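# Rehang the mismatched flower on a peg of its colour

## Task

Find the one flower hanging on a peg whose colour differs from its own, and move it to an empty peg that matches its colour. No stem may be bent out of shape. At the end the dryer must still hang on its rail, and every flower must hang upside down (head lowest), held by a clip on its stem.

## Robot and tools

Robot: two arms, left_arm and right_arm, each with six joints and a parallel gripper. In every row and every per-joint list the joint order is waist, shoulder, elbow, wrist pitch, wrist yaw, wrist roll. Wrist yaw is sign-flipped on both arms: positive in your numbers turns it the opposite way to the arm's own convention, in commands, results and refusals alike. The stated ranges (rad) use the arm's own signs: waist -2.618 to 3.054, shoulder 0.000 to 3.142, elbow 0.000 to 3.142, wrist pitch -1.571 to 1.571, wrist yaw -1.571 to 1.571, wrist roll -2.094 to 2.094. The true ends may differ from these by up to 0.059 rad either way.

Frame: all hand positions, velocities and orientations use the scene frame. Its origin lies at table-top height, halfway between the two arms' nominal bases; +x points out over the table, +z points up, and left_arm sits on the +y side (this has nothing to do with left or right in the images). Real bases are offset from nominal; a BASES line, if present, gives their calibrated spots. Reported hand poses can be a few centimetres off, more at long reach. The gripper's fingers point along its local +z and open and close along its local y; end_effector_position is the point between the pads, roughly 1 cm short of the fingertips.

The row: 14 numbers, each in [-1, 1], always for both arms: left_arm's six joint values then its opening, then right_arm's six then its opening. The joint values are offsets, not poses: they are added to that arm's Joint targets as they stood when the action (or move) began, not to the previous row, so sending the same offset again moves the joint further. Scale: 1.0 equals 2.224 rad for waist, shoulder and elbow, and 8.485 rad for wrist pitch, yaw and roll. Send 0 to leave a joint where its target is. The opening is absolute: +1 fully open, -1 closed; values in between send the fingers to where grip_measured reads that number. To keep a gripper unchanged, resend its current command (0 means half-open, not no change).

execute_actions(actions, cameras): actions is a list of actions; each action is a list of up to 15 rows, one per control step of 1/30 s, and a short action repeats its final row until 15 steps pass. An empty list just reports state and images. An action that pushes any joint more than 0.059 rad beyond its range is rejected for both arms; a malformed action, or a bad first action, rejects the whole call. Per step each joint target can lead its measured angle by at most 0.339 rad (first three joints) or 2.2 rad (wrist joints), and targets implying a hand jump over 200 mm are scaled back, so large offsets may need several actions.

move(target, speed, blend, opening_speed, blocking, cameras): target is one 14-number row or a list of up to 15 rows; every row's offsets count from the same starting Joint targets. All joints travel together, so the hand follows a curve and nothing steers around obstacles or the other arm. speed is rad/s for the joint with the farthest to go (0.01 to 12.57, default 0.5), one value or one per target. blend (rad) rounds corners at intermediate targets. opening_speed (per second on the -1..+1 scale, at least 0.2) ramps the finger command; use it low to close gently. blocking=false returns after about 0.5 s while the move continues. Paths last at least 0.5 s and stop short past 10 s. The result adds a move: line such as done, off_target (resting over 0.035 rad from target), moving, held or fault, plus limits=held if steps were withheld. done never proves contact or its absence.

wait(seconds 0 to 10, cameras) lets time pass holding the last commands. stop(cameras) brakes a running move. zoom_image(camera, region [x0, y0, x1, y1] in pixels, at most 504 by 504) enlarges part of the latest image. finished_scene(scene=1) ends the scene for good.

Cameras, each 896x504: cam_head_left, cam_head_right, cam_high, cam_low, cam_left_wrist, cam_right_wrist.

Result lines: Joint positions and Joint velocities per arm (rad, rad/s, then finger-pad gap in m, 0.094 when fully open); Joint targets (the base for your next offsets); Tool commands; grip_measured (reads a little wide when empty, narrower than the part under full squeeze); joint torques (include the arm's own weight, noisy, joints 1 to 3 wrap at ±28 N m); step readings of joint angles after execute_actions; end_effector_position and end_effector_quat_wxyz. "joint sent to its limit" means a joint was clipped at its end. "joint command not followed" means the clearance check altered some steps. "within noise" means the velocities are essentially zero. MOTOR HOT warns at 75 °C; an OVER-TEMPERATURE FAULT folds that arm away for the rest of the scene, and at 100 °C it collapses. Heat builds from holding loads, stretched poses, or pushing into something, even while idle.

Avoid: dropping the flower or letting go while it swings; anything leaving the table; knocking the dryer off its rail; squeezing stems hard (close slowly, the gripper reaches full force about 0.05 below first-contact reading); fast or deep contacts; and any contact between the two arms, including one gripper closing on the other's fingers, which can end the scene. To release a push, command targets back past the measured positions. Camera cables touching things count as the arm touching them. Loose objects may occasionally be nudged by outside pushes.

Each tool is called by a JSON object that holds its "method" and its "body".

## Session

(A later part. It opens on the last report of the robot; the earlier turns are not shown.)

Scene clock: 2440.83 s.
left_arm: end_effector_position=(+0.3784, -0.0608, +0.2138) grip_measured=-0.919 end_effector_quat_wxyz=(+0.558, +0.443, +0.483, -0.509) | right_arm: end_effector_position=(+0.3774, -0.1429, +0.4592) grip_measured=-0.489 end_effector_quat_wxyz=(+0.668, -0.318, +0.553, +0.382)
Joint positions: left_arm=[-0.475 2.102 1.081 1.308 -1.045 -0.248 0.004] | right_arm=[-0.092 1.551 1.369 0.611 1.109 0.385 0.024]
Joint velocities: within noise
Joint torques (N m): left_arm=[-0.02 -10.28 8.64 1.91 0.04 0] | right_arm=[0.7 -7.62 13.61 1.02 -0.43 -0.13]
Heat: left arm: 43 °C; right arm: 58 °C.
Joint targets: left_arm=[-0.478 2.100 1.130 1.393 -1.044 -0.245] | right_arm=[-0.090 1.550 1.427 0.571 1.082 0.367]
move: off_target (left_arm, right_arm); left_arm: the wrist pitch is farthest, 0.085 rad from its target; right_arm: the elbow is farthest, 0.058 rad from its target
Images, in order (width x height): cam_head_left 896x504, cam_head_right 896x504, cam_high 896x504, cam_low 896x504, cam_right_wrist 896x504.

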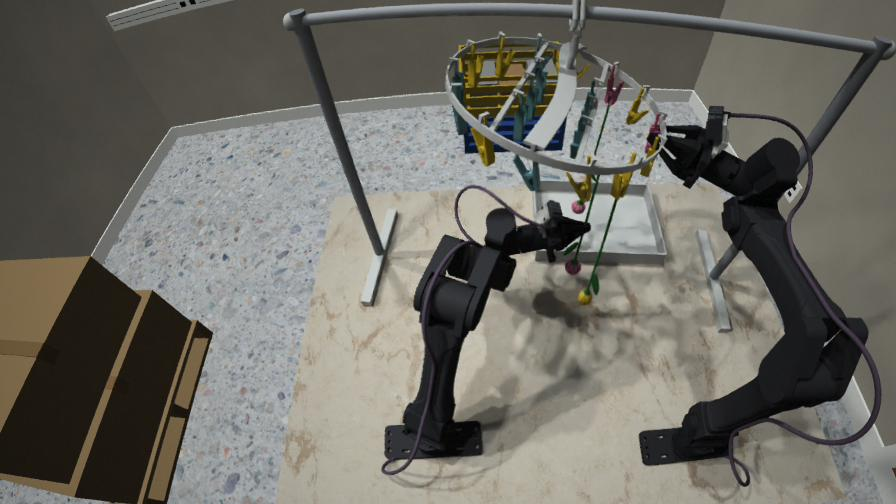

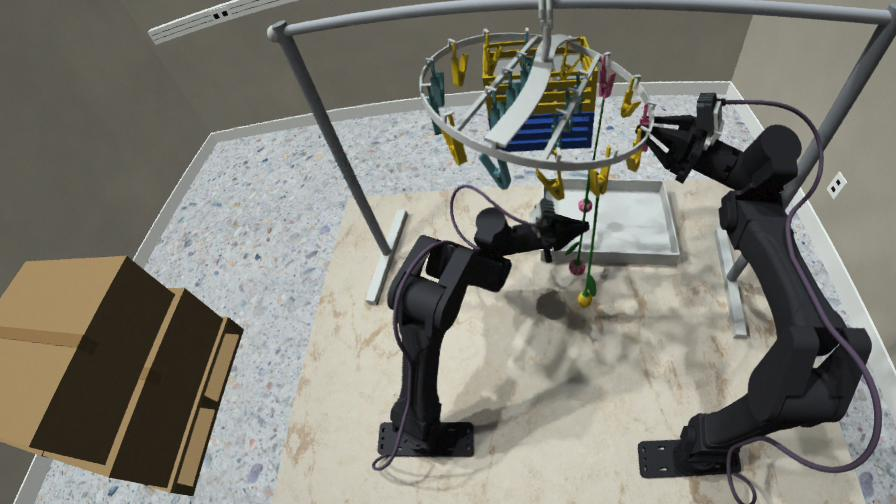

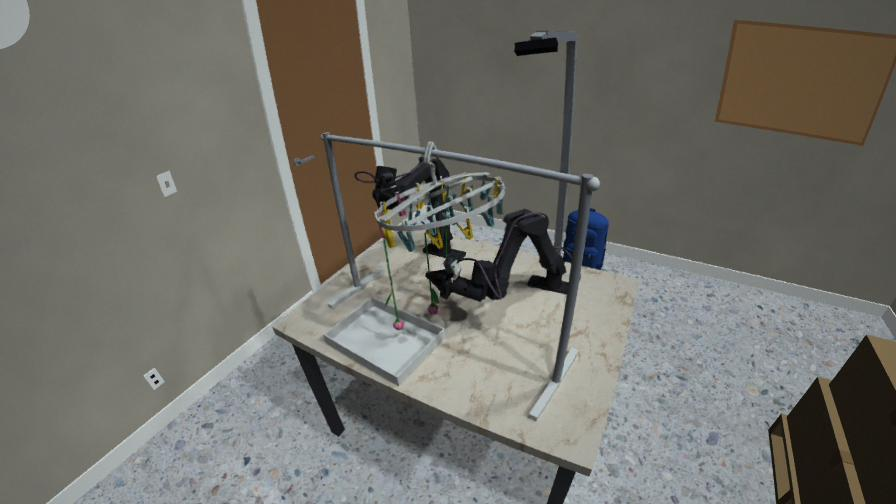

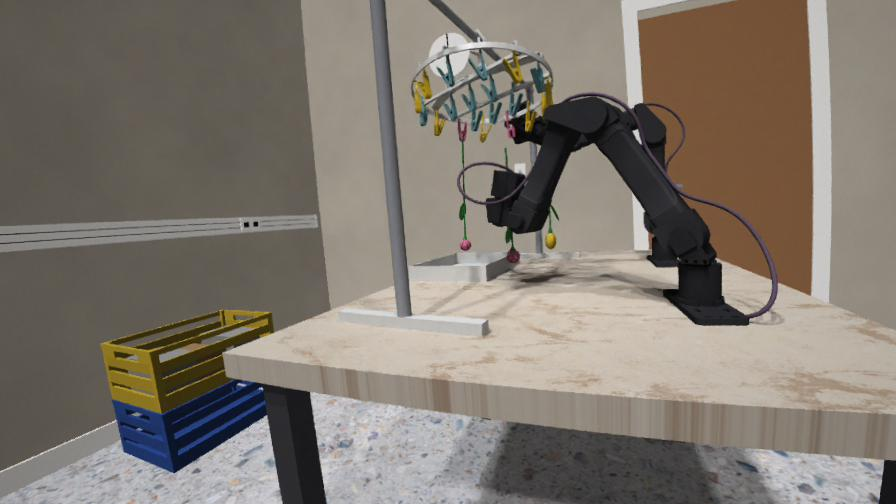

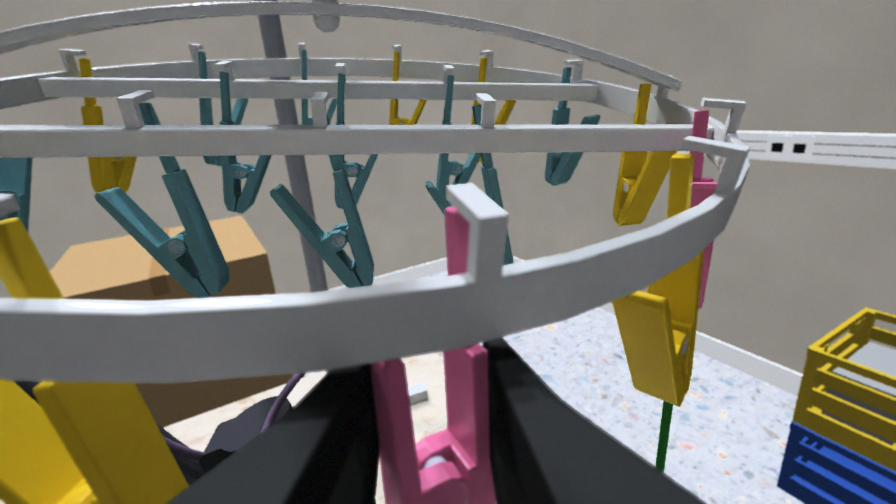

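{"method": "move", "body": {"target": [-0.0728,0.0301,0.0760,-0.0330,0.0203,0.0088,-1.0,0,0,0,0,0,0,-0.8], "speed": 0.12}}

{"method": "zoom_image", "body": {"camera": "cam_low", "region": [485, 100, 545, 160]}}

{"method": "zoom_image", "body": {"camera": "cam_head_left", "region": [600, 100, 700, 200]}}

{"method": "zoom_image", "body": {"camera": "cam_head_right", "region": [600, 100, 700, 200]}}

Scene clock: 2620.97 s.
left_arm: end_effector_position=(+0.3716, -0.1372, +0.2205) grip_measured=-0.919 end_effector_quat_wxyz=(+0.552, +0.443, +0.483, -0.516) | right_arm: end_effector_position=(+0.3774, -0.1429, +0.4592) grip_measured=-0.489 end_effector_quat_wxyz=(+0.668, -0.318, +0.553, +0.382)
Joint positions: left_arm=[-0.64 2.165 1.248 1.146 -0.898 -0.189 0.004] | right_arm=[-0.092 1.551 1.369 0.611 1.109 0.385 0.024]
Joint velocities: within noise
Joint torques (N m): left_arm=[-0.4 -11.07 9.29 0.94 0.27 0.13] | right_arm=[0.7 -7.62 13.61 1.02 -0.43 -0.13]
Heat: left arm: 43 °C; right arm: 60 °C.
Joint targets: left_arm=[-0.640 2.167 1.299 1.113 -0.872 -0.170] | right_arm=[-0.090 1.550 1.427 0.571 1.082 0.367]
move: off_target (left_arm, right_arm); left_arm: the elbow is farthest, 0.051 rad from its target; right_arm: the elbow is farthest, 0.058 rad from its target

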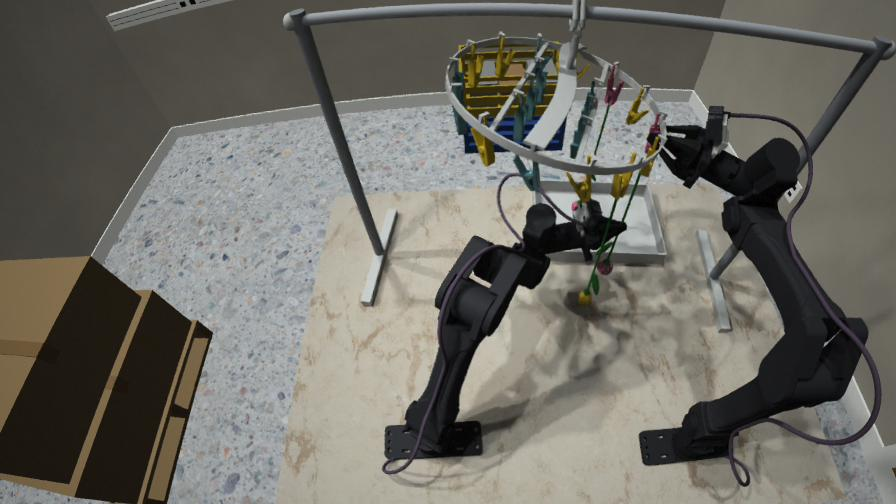

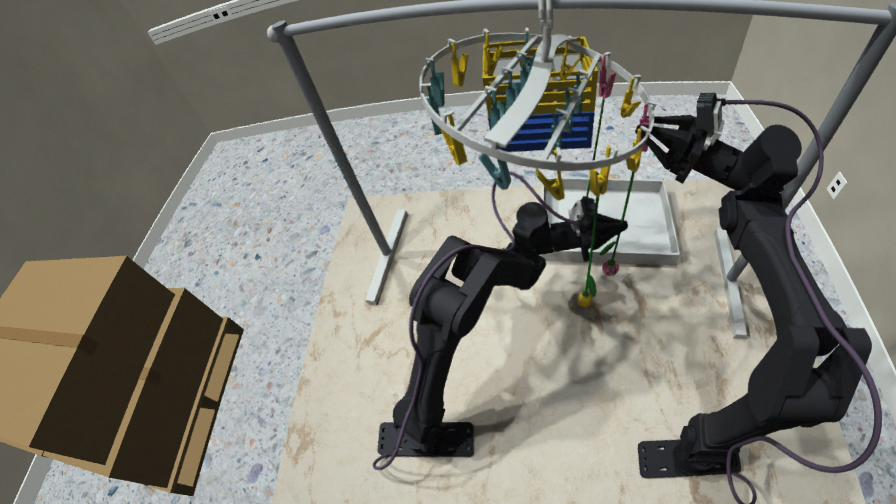

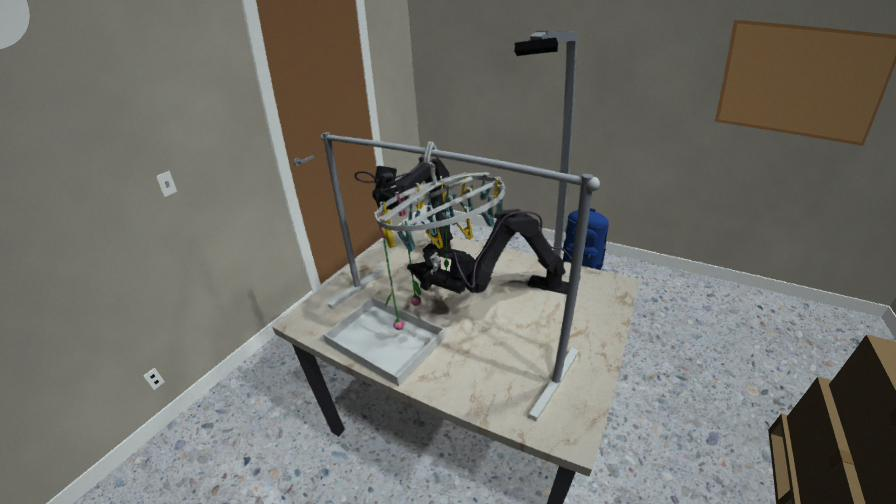

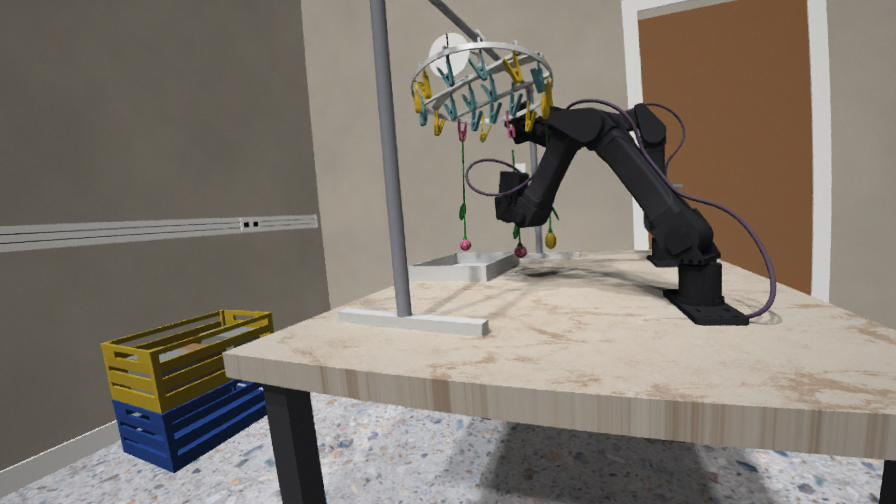

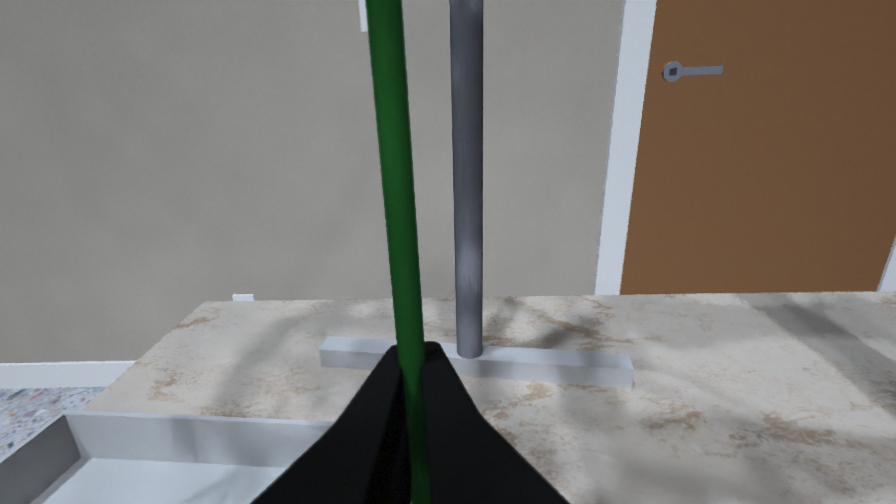

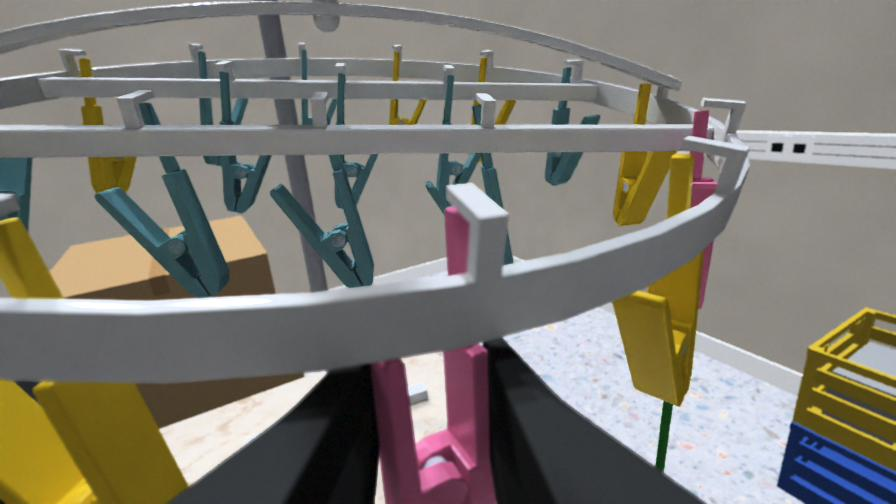

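Scaled by 8.400 from the camera's 896x504 image, which has a finer 1280x720 frame.

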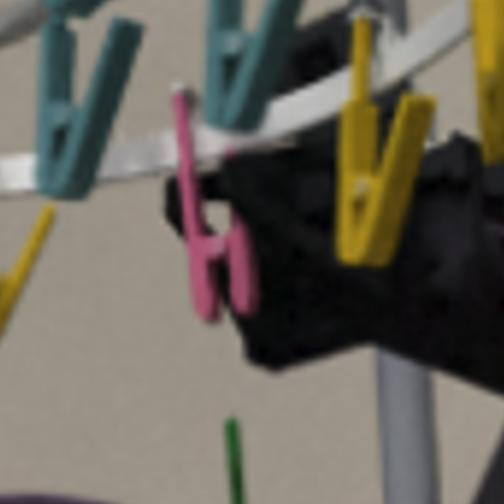

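Scaled by 5.040 from the camera's 896x504 image, which has a finer 1280x720 frame.

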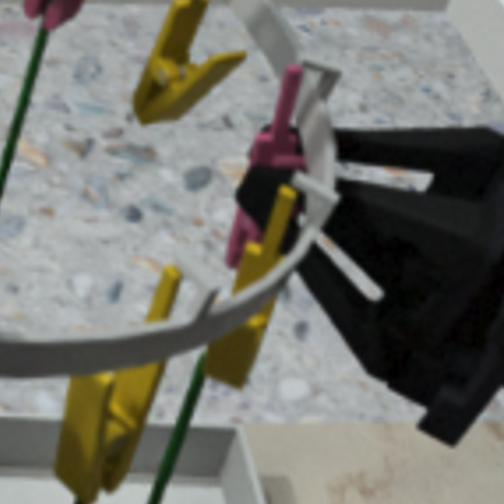

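Scaled by 5.040 from the camera's 896x504 image, which has a finer 1280x720 frame.

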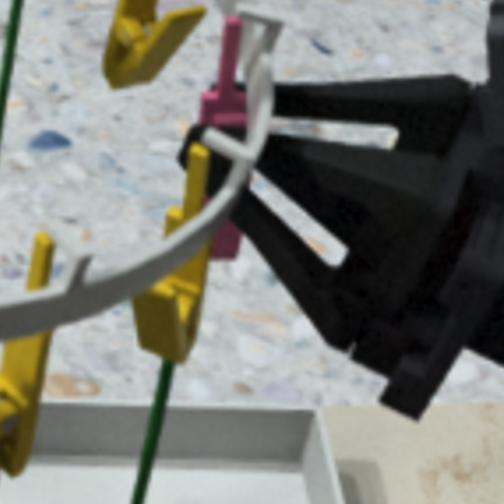

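{"method": "zoom_image", "body": {"camera": "cam_head_left", "region": [620, 125, 670, 175]}}

{"method": "zoom_image", "body": {"camera": "cam_head_right", "region": [620, 115, 670, 165]}}

{"method": "zoom_image", "body": {"camera": "cam_high", "region": [360, 170, 440, 250]}}

{"method": "zoom_image", "body": {"camera": "cam_low", "region": [495, 120, 535, 160]}}

Scaled by 10.080 from the camera's 896x504 image, which has a finer 1280x720 frame.

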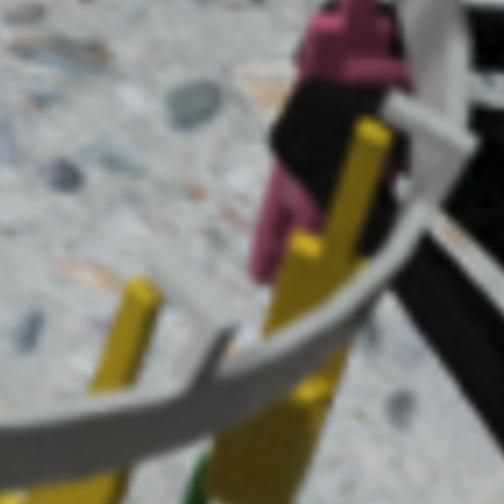

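Scaled by 10.080 from the camera's 896x504 image, which has a finer 1280x720 frame.

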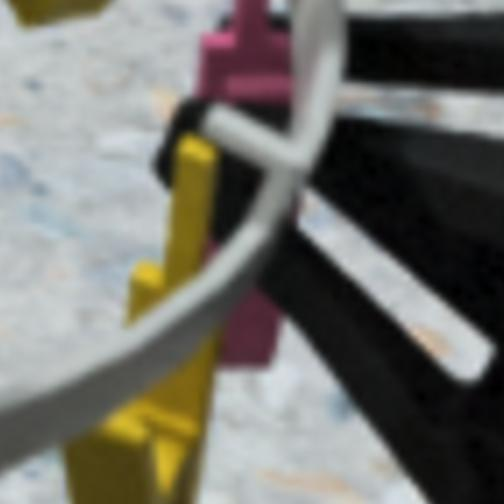

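Scaled by 6.300 from the camera's 896x504 image, which has a finer 1280x720 frame.

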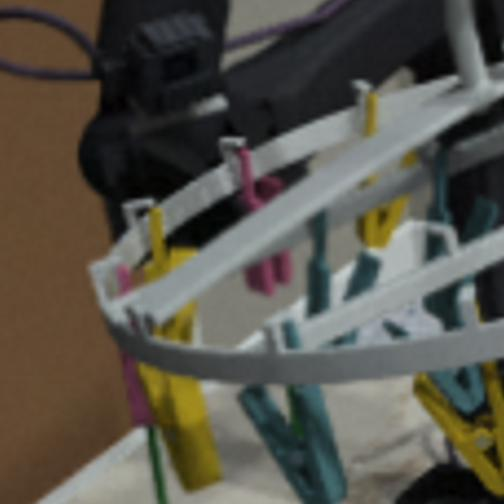

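Scaled by 12.600 from the camera's 896x504 image, which has a finer 1280x720 frame.

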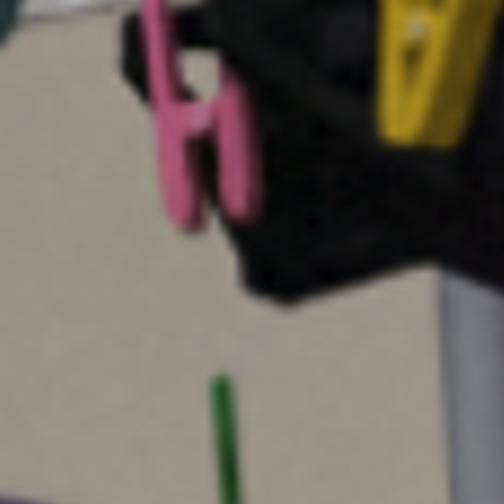

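{"method": "zoom_image", "body": {"camera": "cam_head_left", "region": [636, 134, 664, 162]}}

{"method": "zoom_image", "body": {"camera": "cam_head_left", "region": [610, 160, 660, 210]}}

{"method": "zoom_image", "body": {"camera": "cam_high", "region": [390, 195, 420, 225]}}

{"method": "zoom_image", "body": {"camera": "cam_high", "region": [385, 225, 435, 310]}}

{"method": "zoom_image", "body": {"camera": "cam_head_right", "region": [615, 140, 655, 180]}}

Scaled by 18.000 from the camera's 896x504 image, which has a finer 1280x720 frame.

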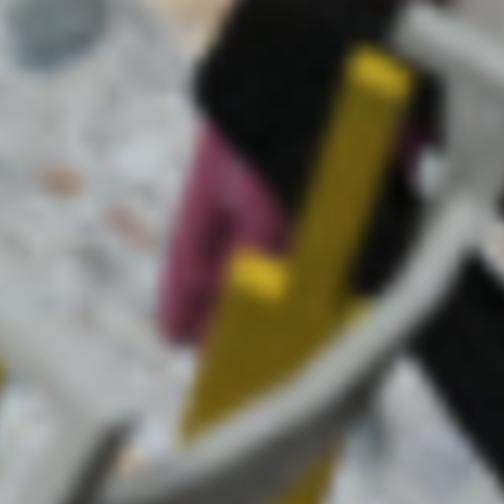

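Scaled by 10.080 from the camera's 896x504 image, which has a finer 1280x720 frame.

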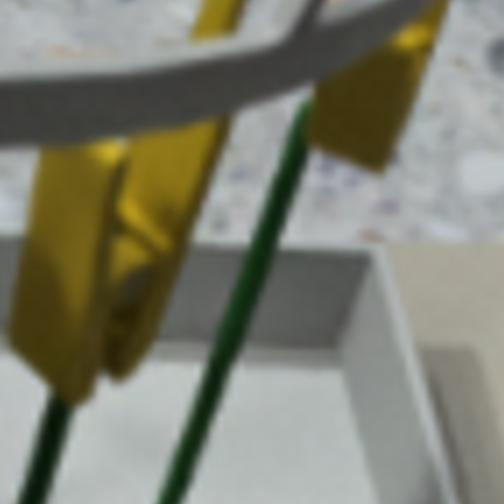

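Scaled by 16.800 from the camera's 896x504 image, which has a finer 1280x720 frame.

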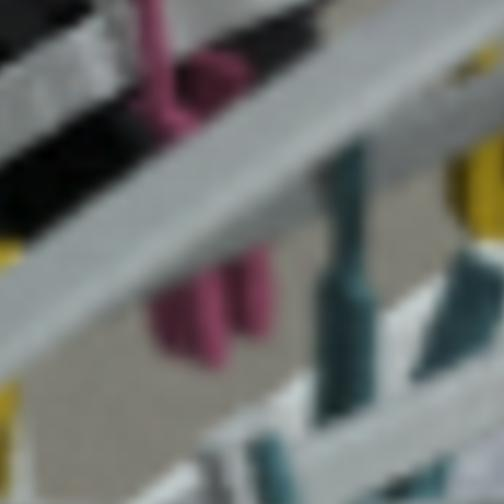

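Scaled by 5.929 from the camera's 896x504 image, which has a finer 1280x720 frame.

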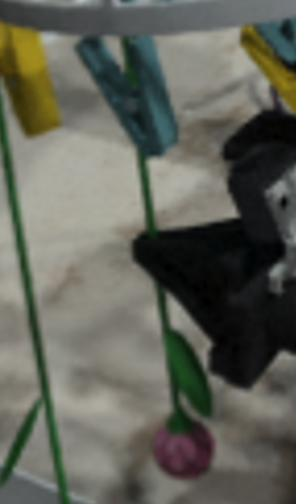

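Scaled by 12.600 from the camera's 896x504 image, which has a finer 1280x720 frame.

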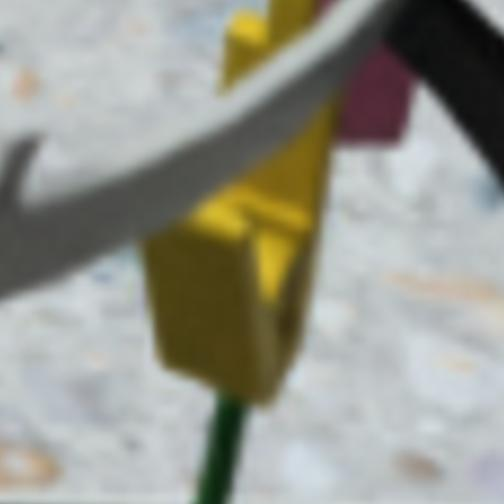

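{"method": "move", "body": {"target": [0,-0.0420,0.0139,-0.01089,0,0,-1.0,0,0,0,0,0,0,-0.8], "speed": 0.06, "cameras": ["cam_head_left","cam_high","cam_low","cam_left_wrist"]}}

{"method": "zoom_image", "body": {"camera": "cam_low", "region": [495, 120, 535, 160]}}

{"method": "zoom_image", "body": {"camera": "cam_head_left", "region": [620, 125, 670, 175]}}

{"method": "zoom_image", "body": {"camera": "cam_high", "region": [390, 195, 430, 235]}}

Scene clock: 2717.90 s.
left_arm: end_effector_position=(+0.3739, -0.1385, +0.2375) grip_measured=-0.919 end_effector_quat_wxyz=(+0.546, +0.441, +0.490, -0.517) | right_arm: end_effector_position=(+0.3774, -0.1429, +0.4592) grip_measured=-0.489 end_effector_quat_wxyz=(+0.668, -0.318, +0.553, +0.382)
Joint positions: left_arm=[-0.64 2.124 1.279 1.054 -0.897 -0.189 0.004] | right_arm=[-0.092 1.551 1.369 0.611 1.109 0.385 0.024]
Joint velocities: within noise
Joint torques (N m): left_arm=[-0.58 -15.87 9.61 0.97 0.24 0.11] | right_arm=[0.7 -7.62 13.6 1.02 -0.43 -0.13]
Heat: left arm: 46 °C; right arm: 60 °C.
Joint targets: left_arm=[-0.640 2.074 1.330 1.021 -0.872 -0.170] | right_arm=[-0.090 1.550 1.427 0.571 1.082 0.367]
move: off_target (left_arm, right_arm); left_arm: the elbow is farthest, 0.051 rad from its target; right_arm: the elbow is farthest, 0.058 rad from its target
Images, in order (width x height): cam_head_left 896x504, cam_high 896x504, cam_low 896x504, cam_left_wrist 896x504.

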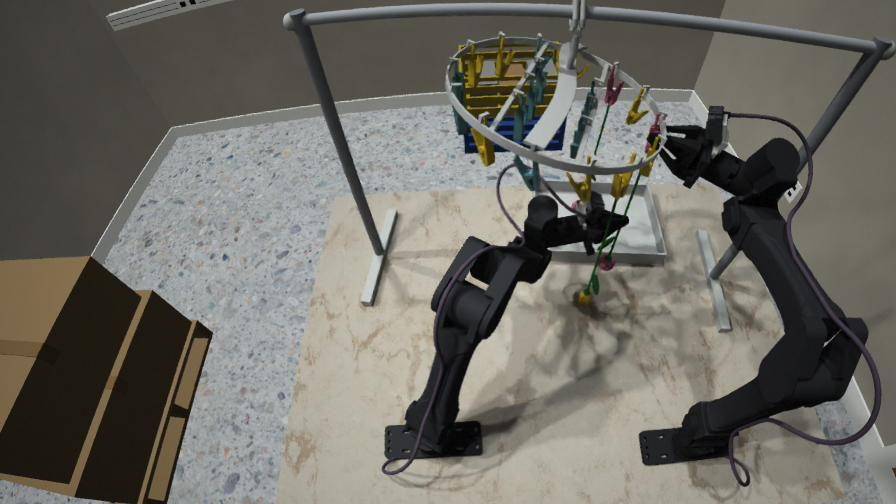

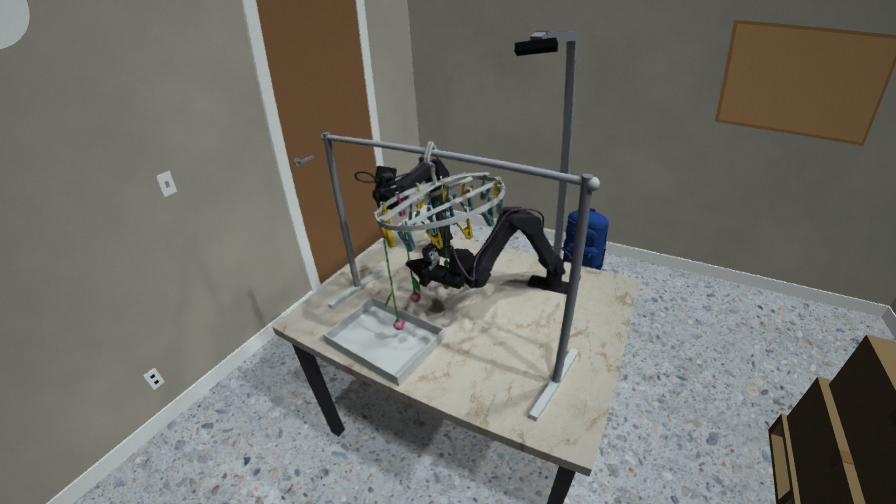

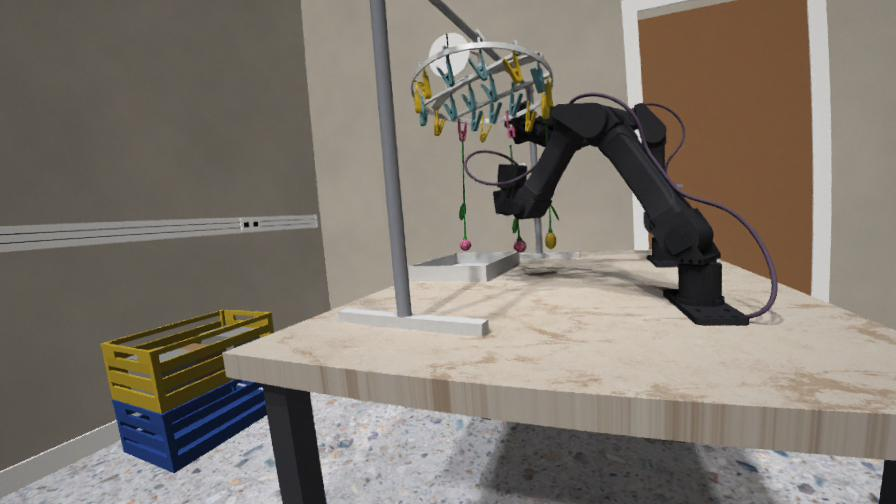

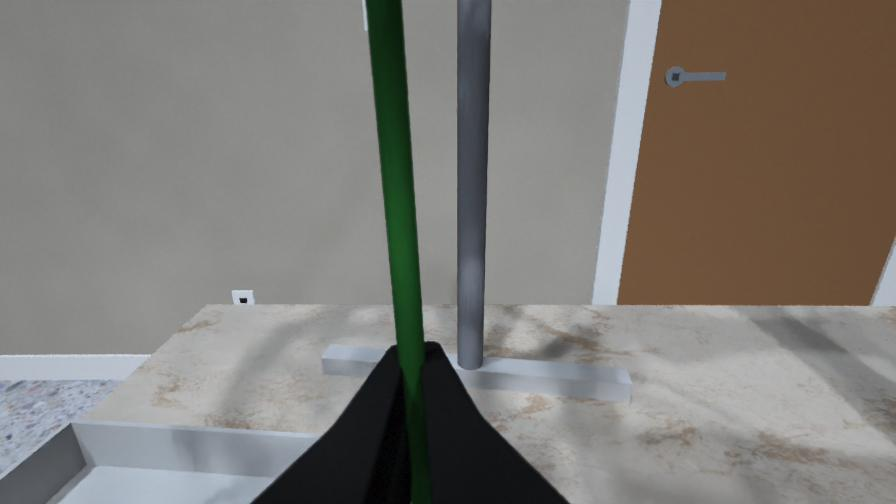

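Scaled by 12.600 from the camera's 896x504 image, which has a finer 1280x720 frame.

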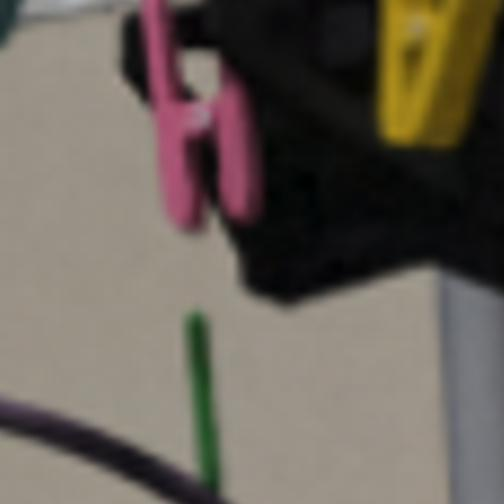

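Scaled by 10.080 from the camera's 896x504 image, which has a finer 1280x720 frame.

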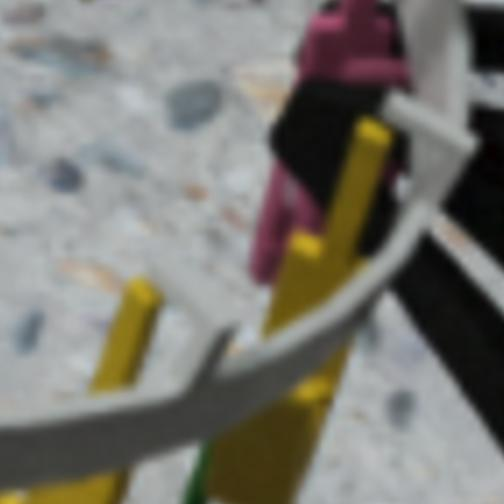

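Scaled by 12.600 from the camera's 896x504 image, which has a finer 1280x720 frame.

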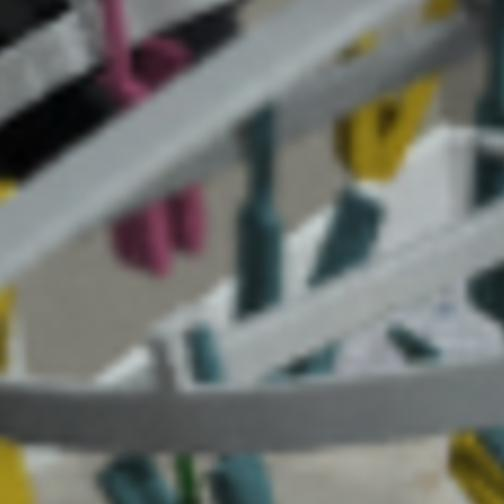

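{"method": "move", "body": {"target": [0,-0.0091,0,0,0,0,-1.0,0,0,0,0,0,0,-0.8], "speed": 0.06, "cameras": ["cam_head_left","cam_high","cam_low","cam_left_wrist"]}}

{"method": "zoom_image", "body": {"camera": "cam_low", "region": [495, 120, 535, 160]}}

{"method": "zoom_image", "body": {"camera": "cam_head_left", "region": [610, 160, 660, 210]}}

{"method": "zoom_image", "body": {"camera": "cam_high", "region": [385, 225, 435, 310]}}

Scene clock: 2732.77 s.
left_arm: end_effector_position=(+0.3719, -0.1372, +0.2476) grip_measured=-0.919 end_effector_quat_wxyz=(+0.551, +0.443, +0.484, -0.516) | right_arm: end_effector_position=(+0.3774, -0.1429, +0.4592) grip_measured=-0.489 end_effector_quat_wxyz=(+0.668, -0.318, +0.553, +0.382)
Joint positions: left_arm=[-0.64 2.104 1.279 1.052 -0.897 -0.189 0.004] | right_arm=[-0.092 1.551 1.369 0.611 1.109 0.385 0.024]
Joint velocities: within noise
Joint torques (N m): left_arm=[-0.44 -15.68 9.62 0.98 0.2 0.15] | right_arm=[0.69 -7.61 13.61 1.02 -0.43 -0.13]
Heat: left arm: 49 °C; right arm: 60 °C.
Joint targets: left_arm=[-0.640 2.054 1.330 1.021 -0.872 -0.170] | right_arm=[-0.090 1.550 1.427 0.571 1.082 0.367]
move: off_target (left_arm, right_arm); left_arm: the elbow is farthest, 0.051 rad from its target; right_arm: the elbow is farthest, 0.058 rad from its target
Images, in order (width x height): cam_head_left 896x504, cam_high 896x504, cam_low 896x504, cam_left_wrist 896x504.

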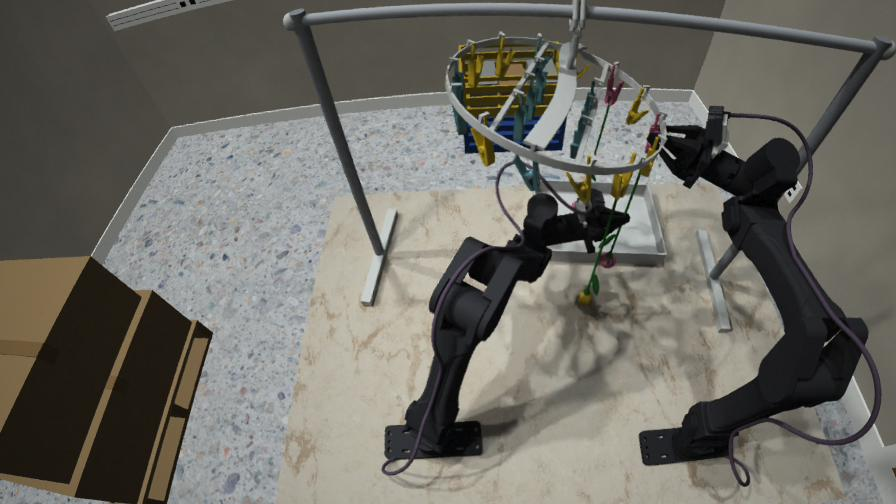

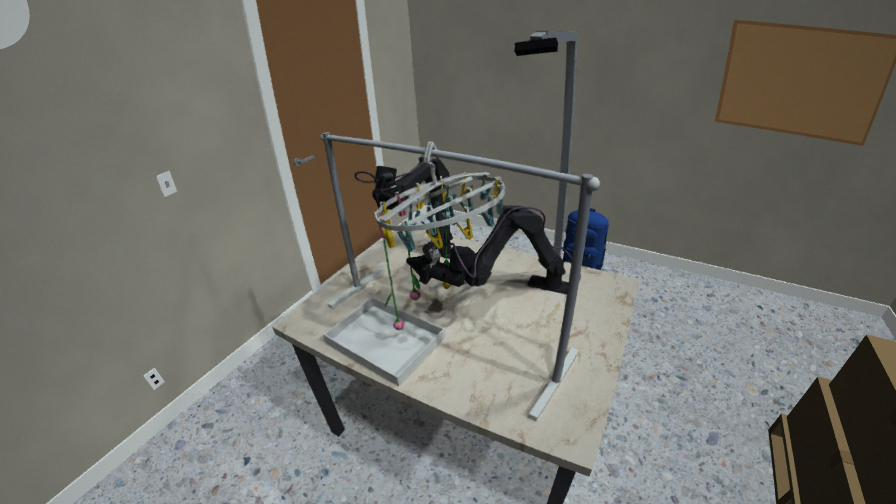

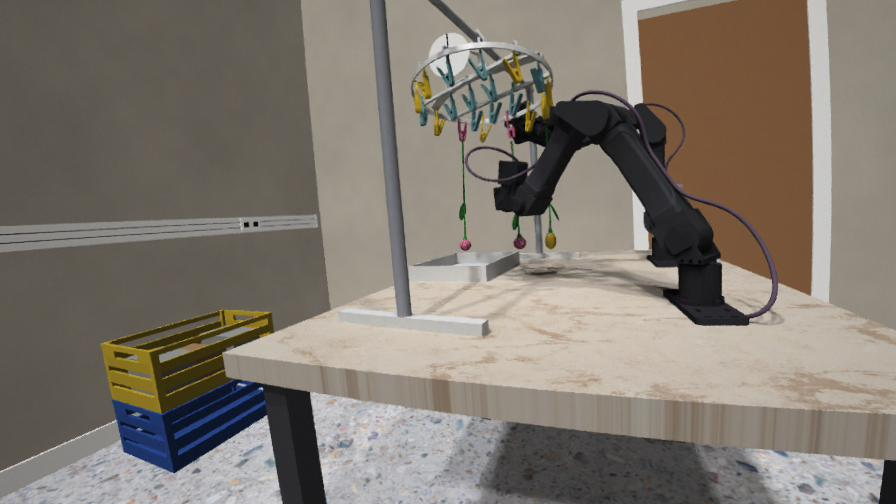

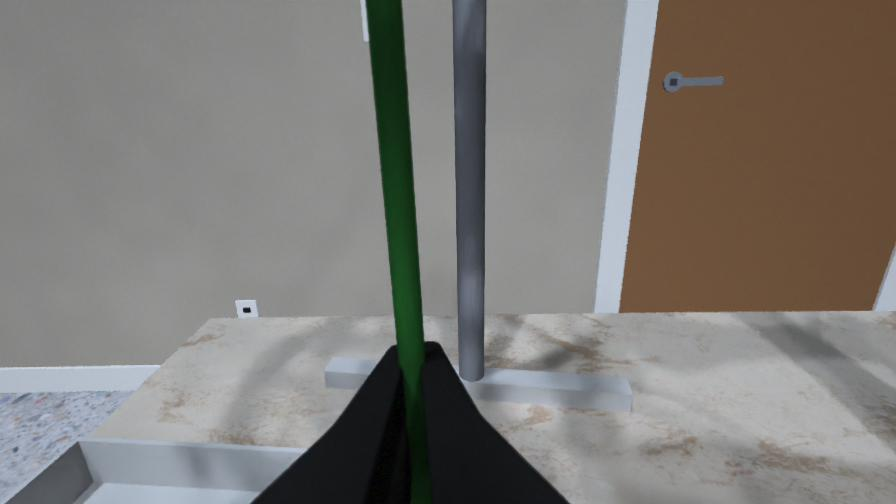

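Scaled by 12.600 from the camera's 896x504 image, which has a finer 1280x720 frame.

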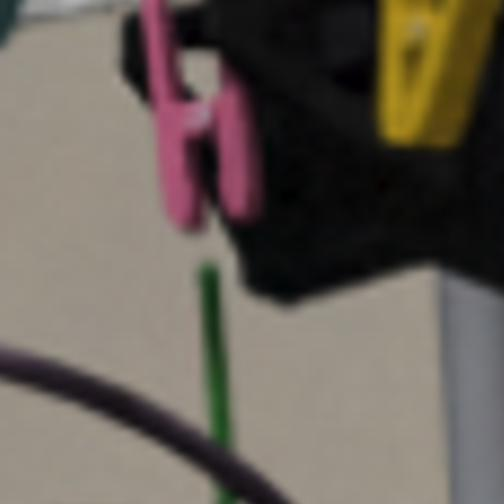

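Scaled by 10.080 from the camera's 896x504 image, which has a finer 1280x720 frame.

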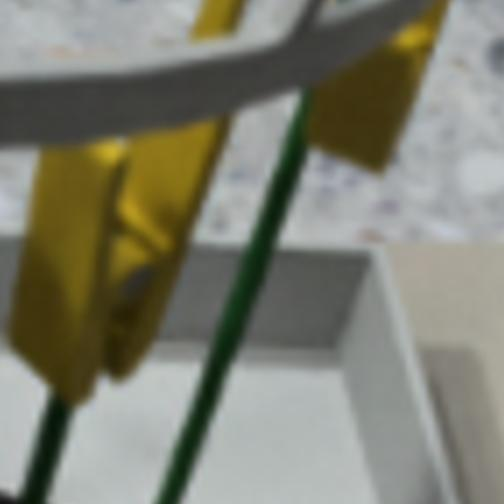

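Scaled by 5.929 from the camera's 896x504 image, which has a finer 1280x720 frame.

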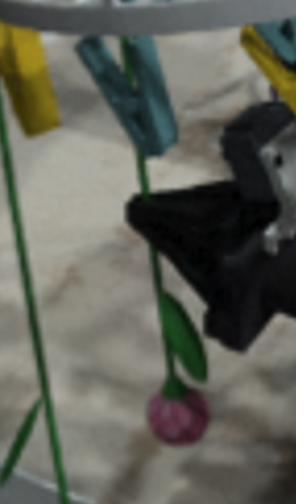

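{"method": "zoom_image", "body": {"camera": "cam_head_left", "region": [630, 145, 660, 175]}}

{"method": "zoom_image", "body": {"camera": "cam_head_left", "region": [600, 165, 650, 240]}}

{"method": "zoom_image", "body": {"camera": "cam_high", "region": [390, 200, 420, 230]}}

Scaled by 16.800 from the camera's 896x504 image, which has a finer 1280x720 frame.

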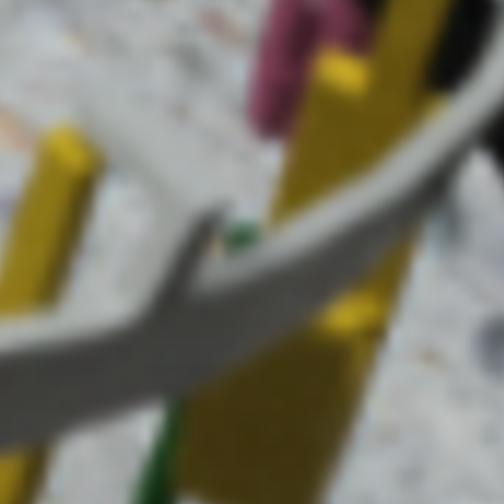

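Scaled by 6.720 from the camera's 896x504 image, which has a finer 1280x720 frame.

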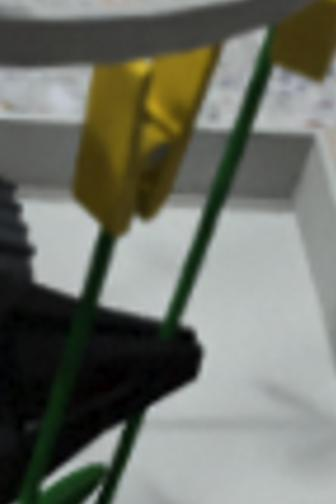

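Scaled by 16.800 from the camera's 896x504 image, which has a finer 1280x720 frame.

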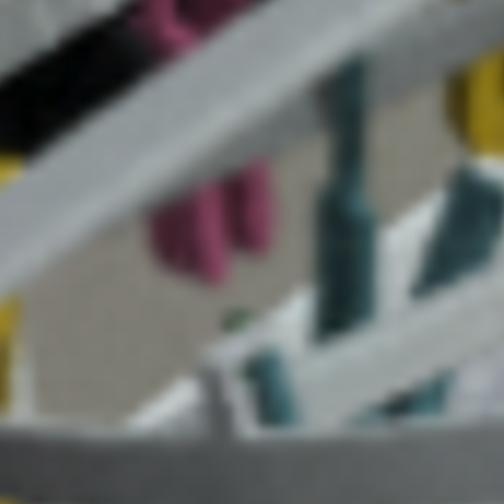

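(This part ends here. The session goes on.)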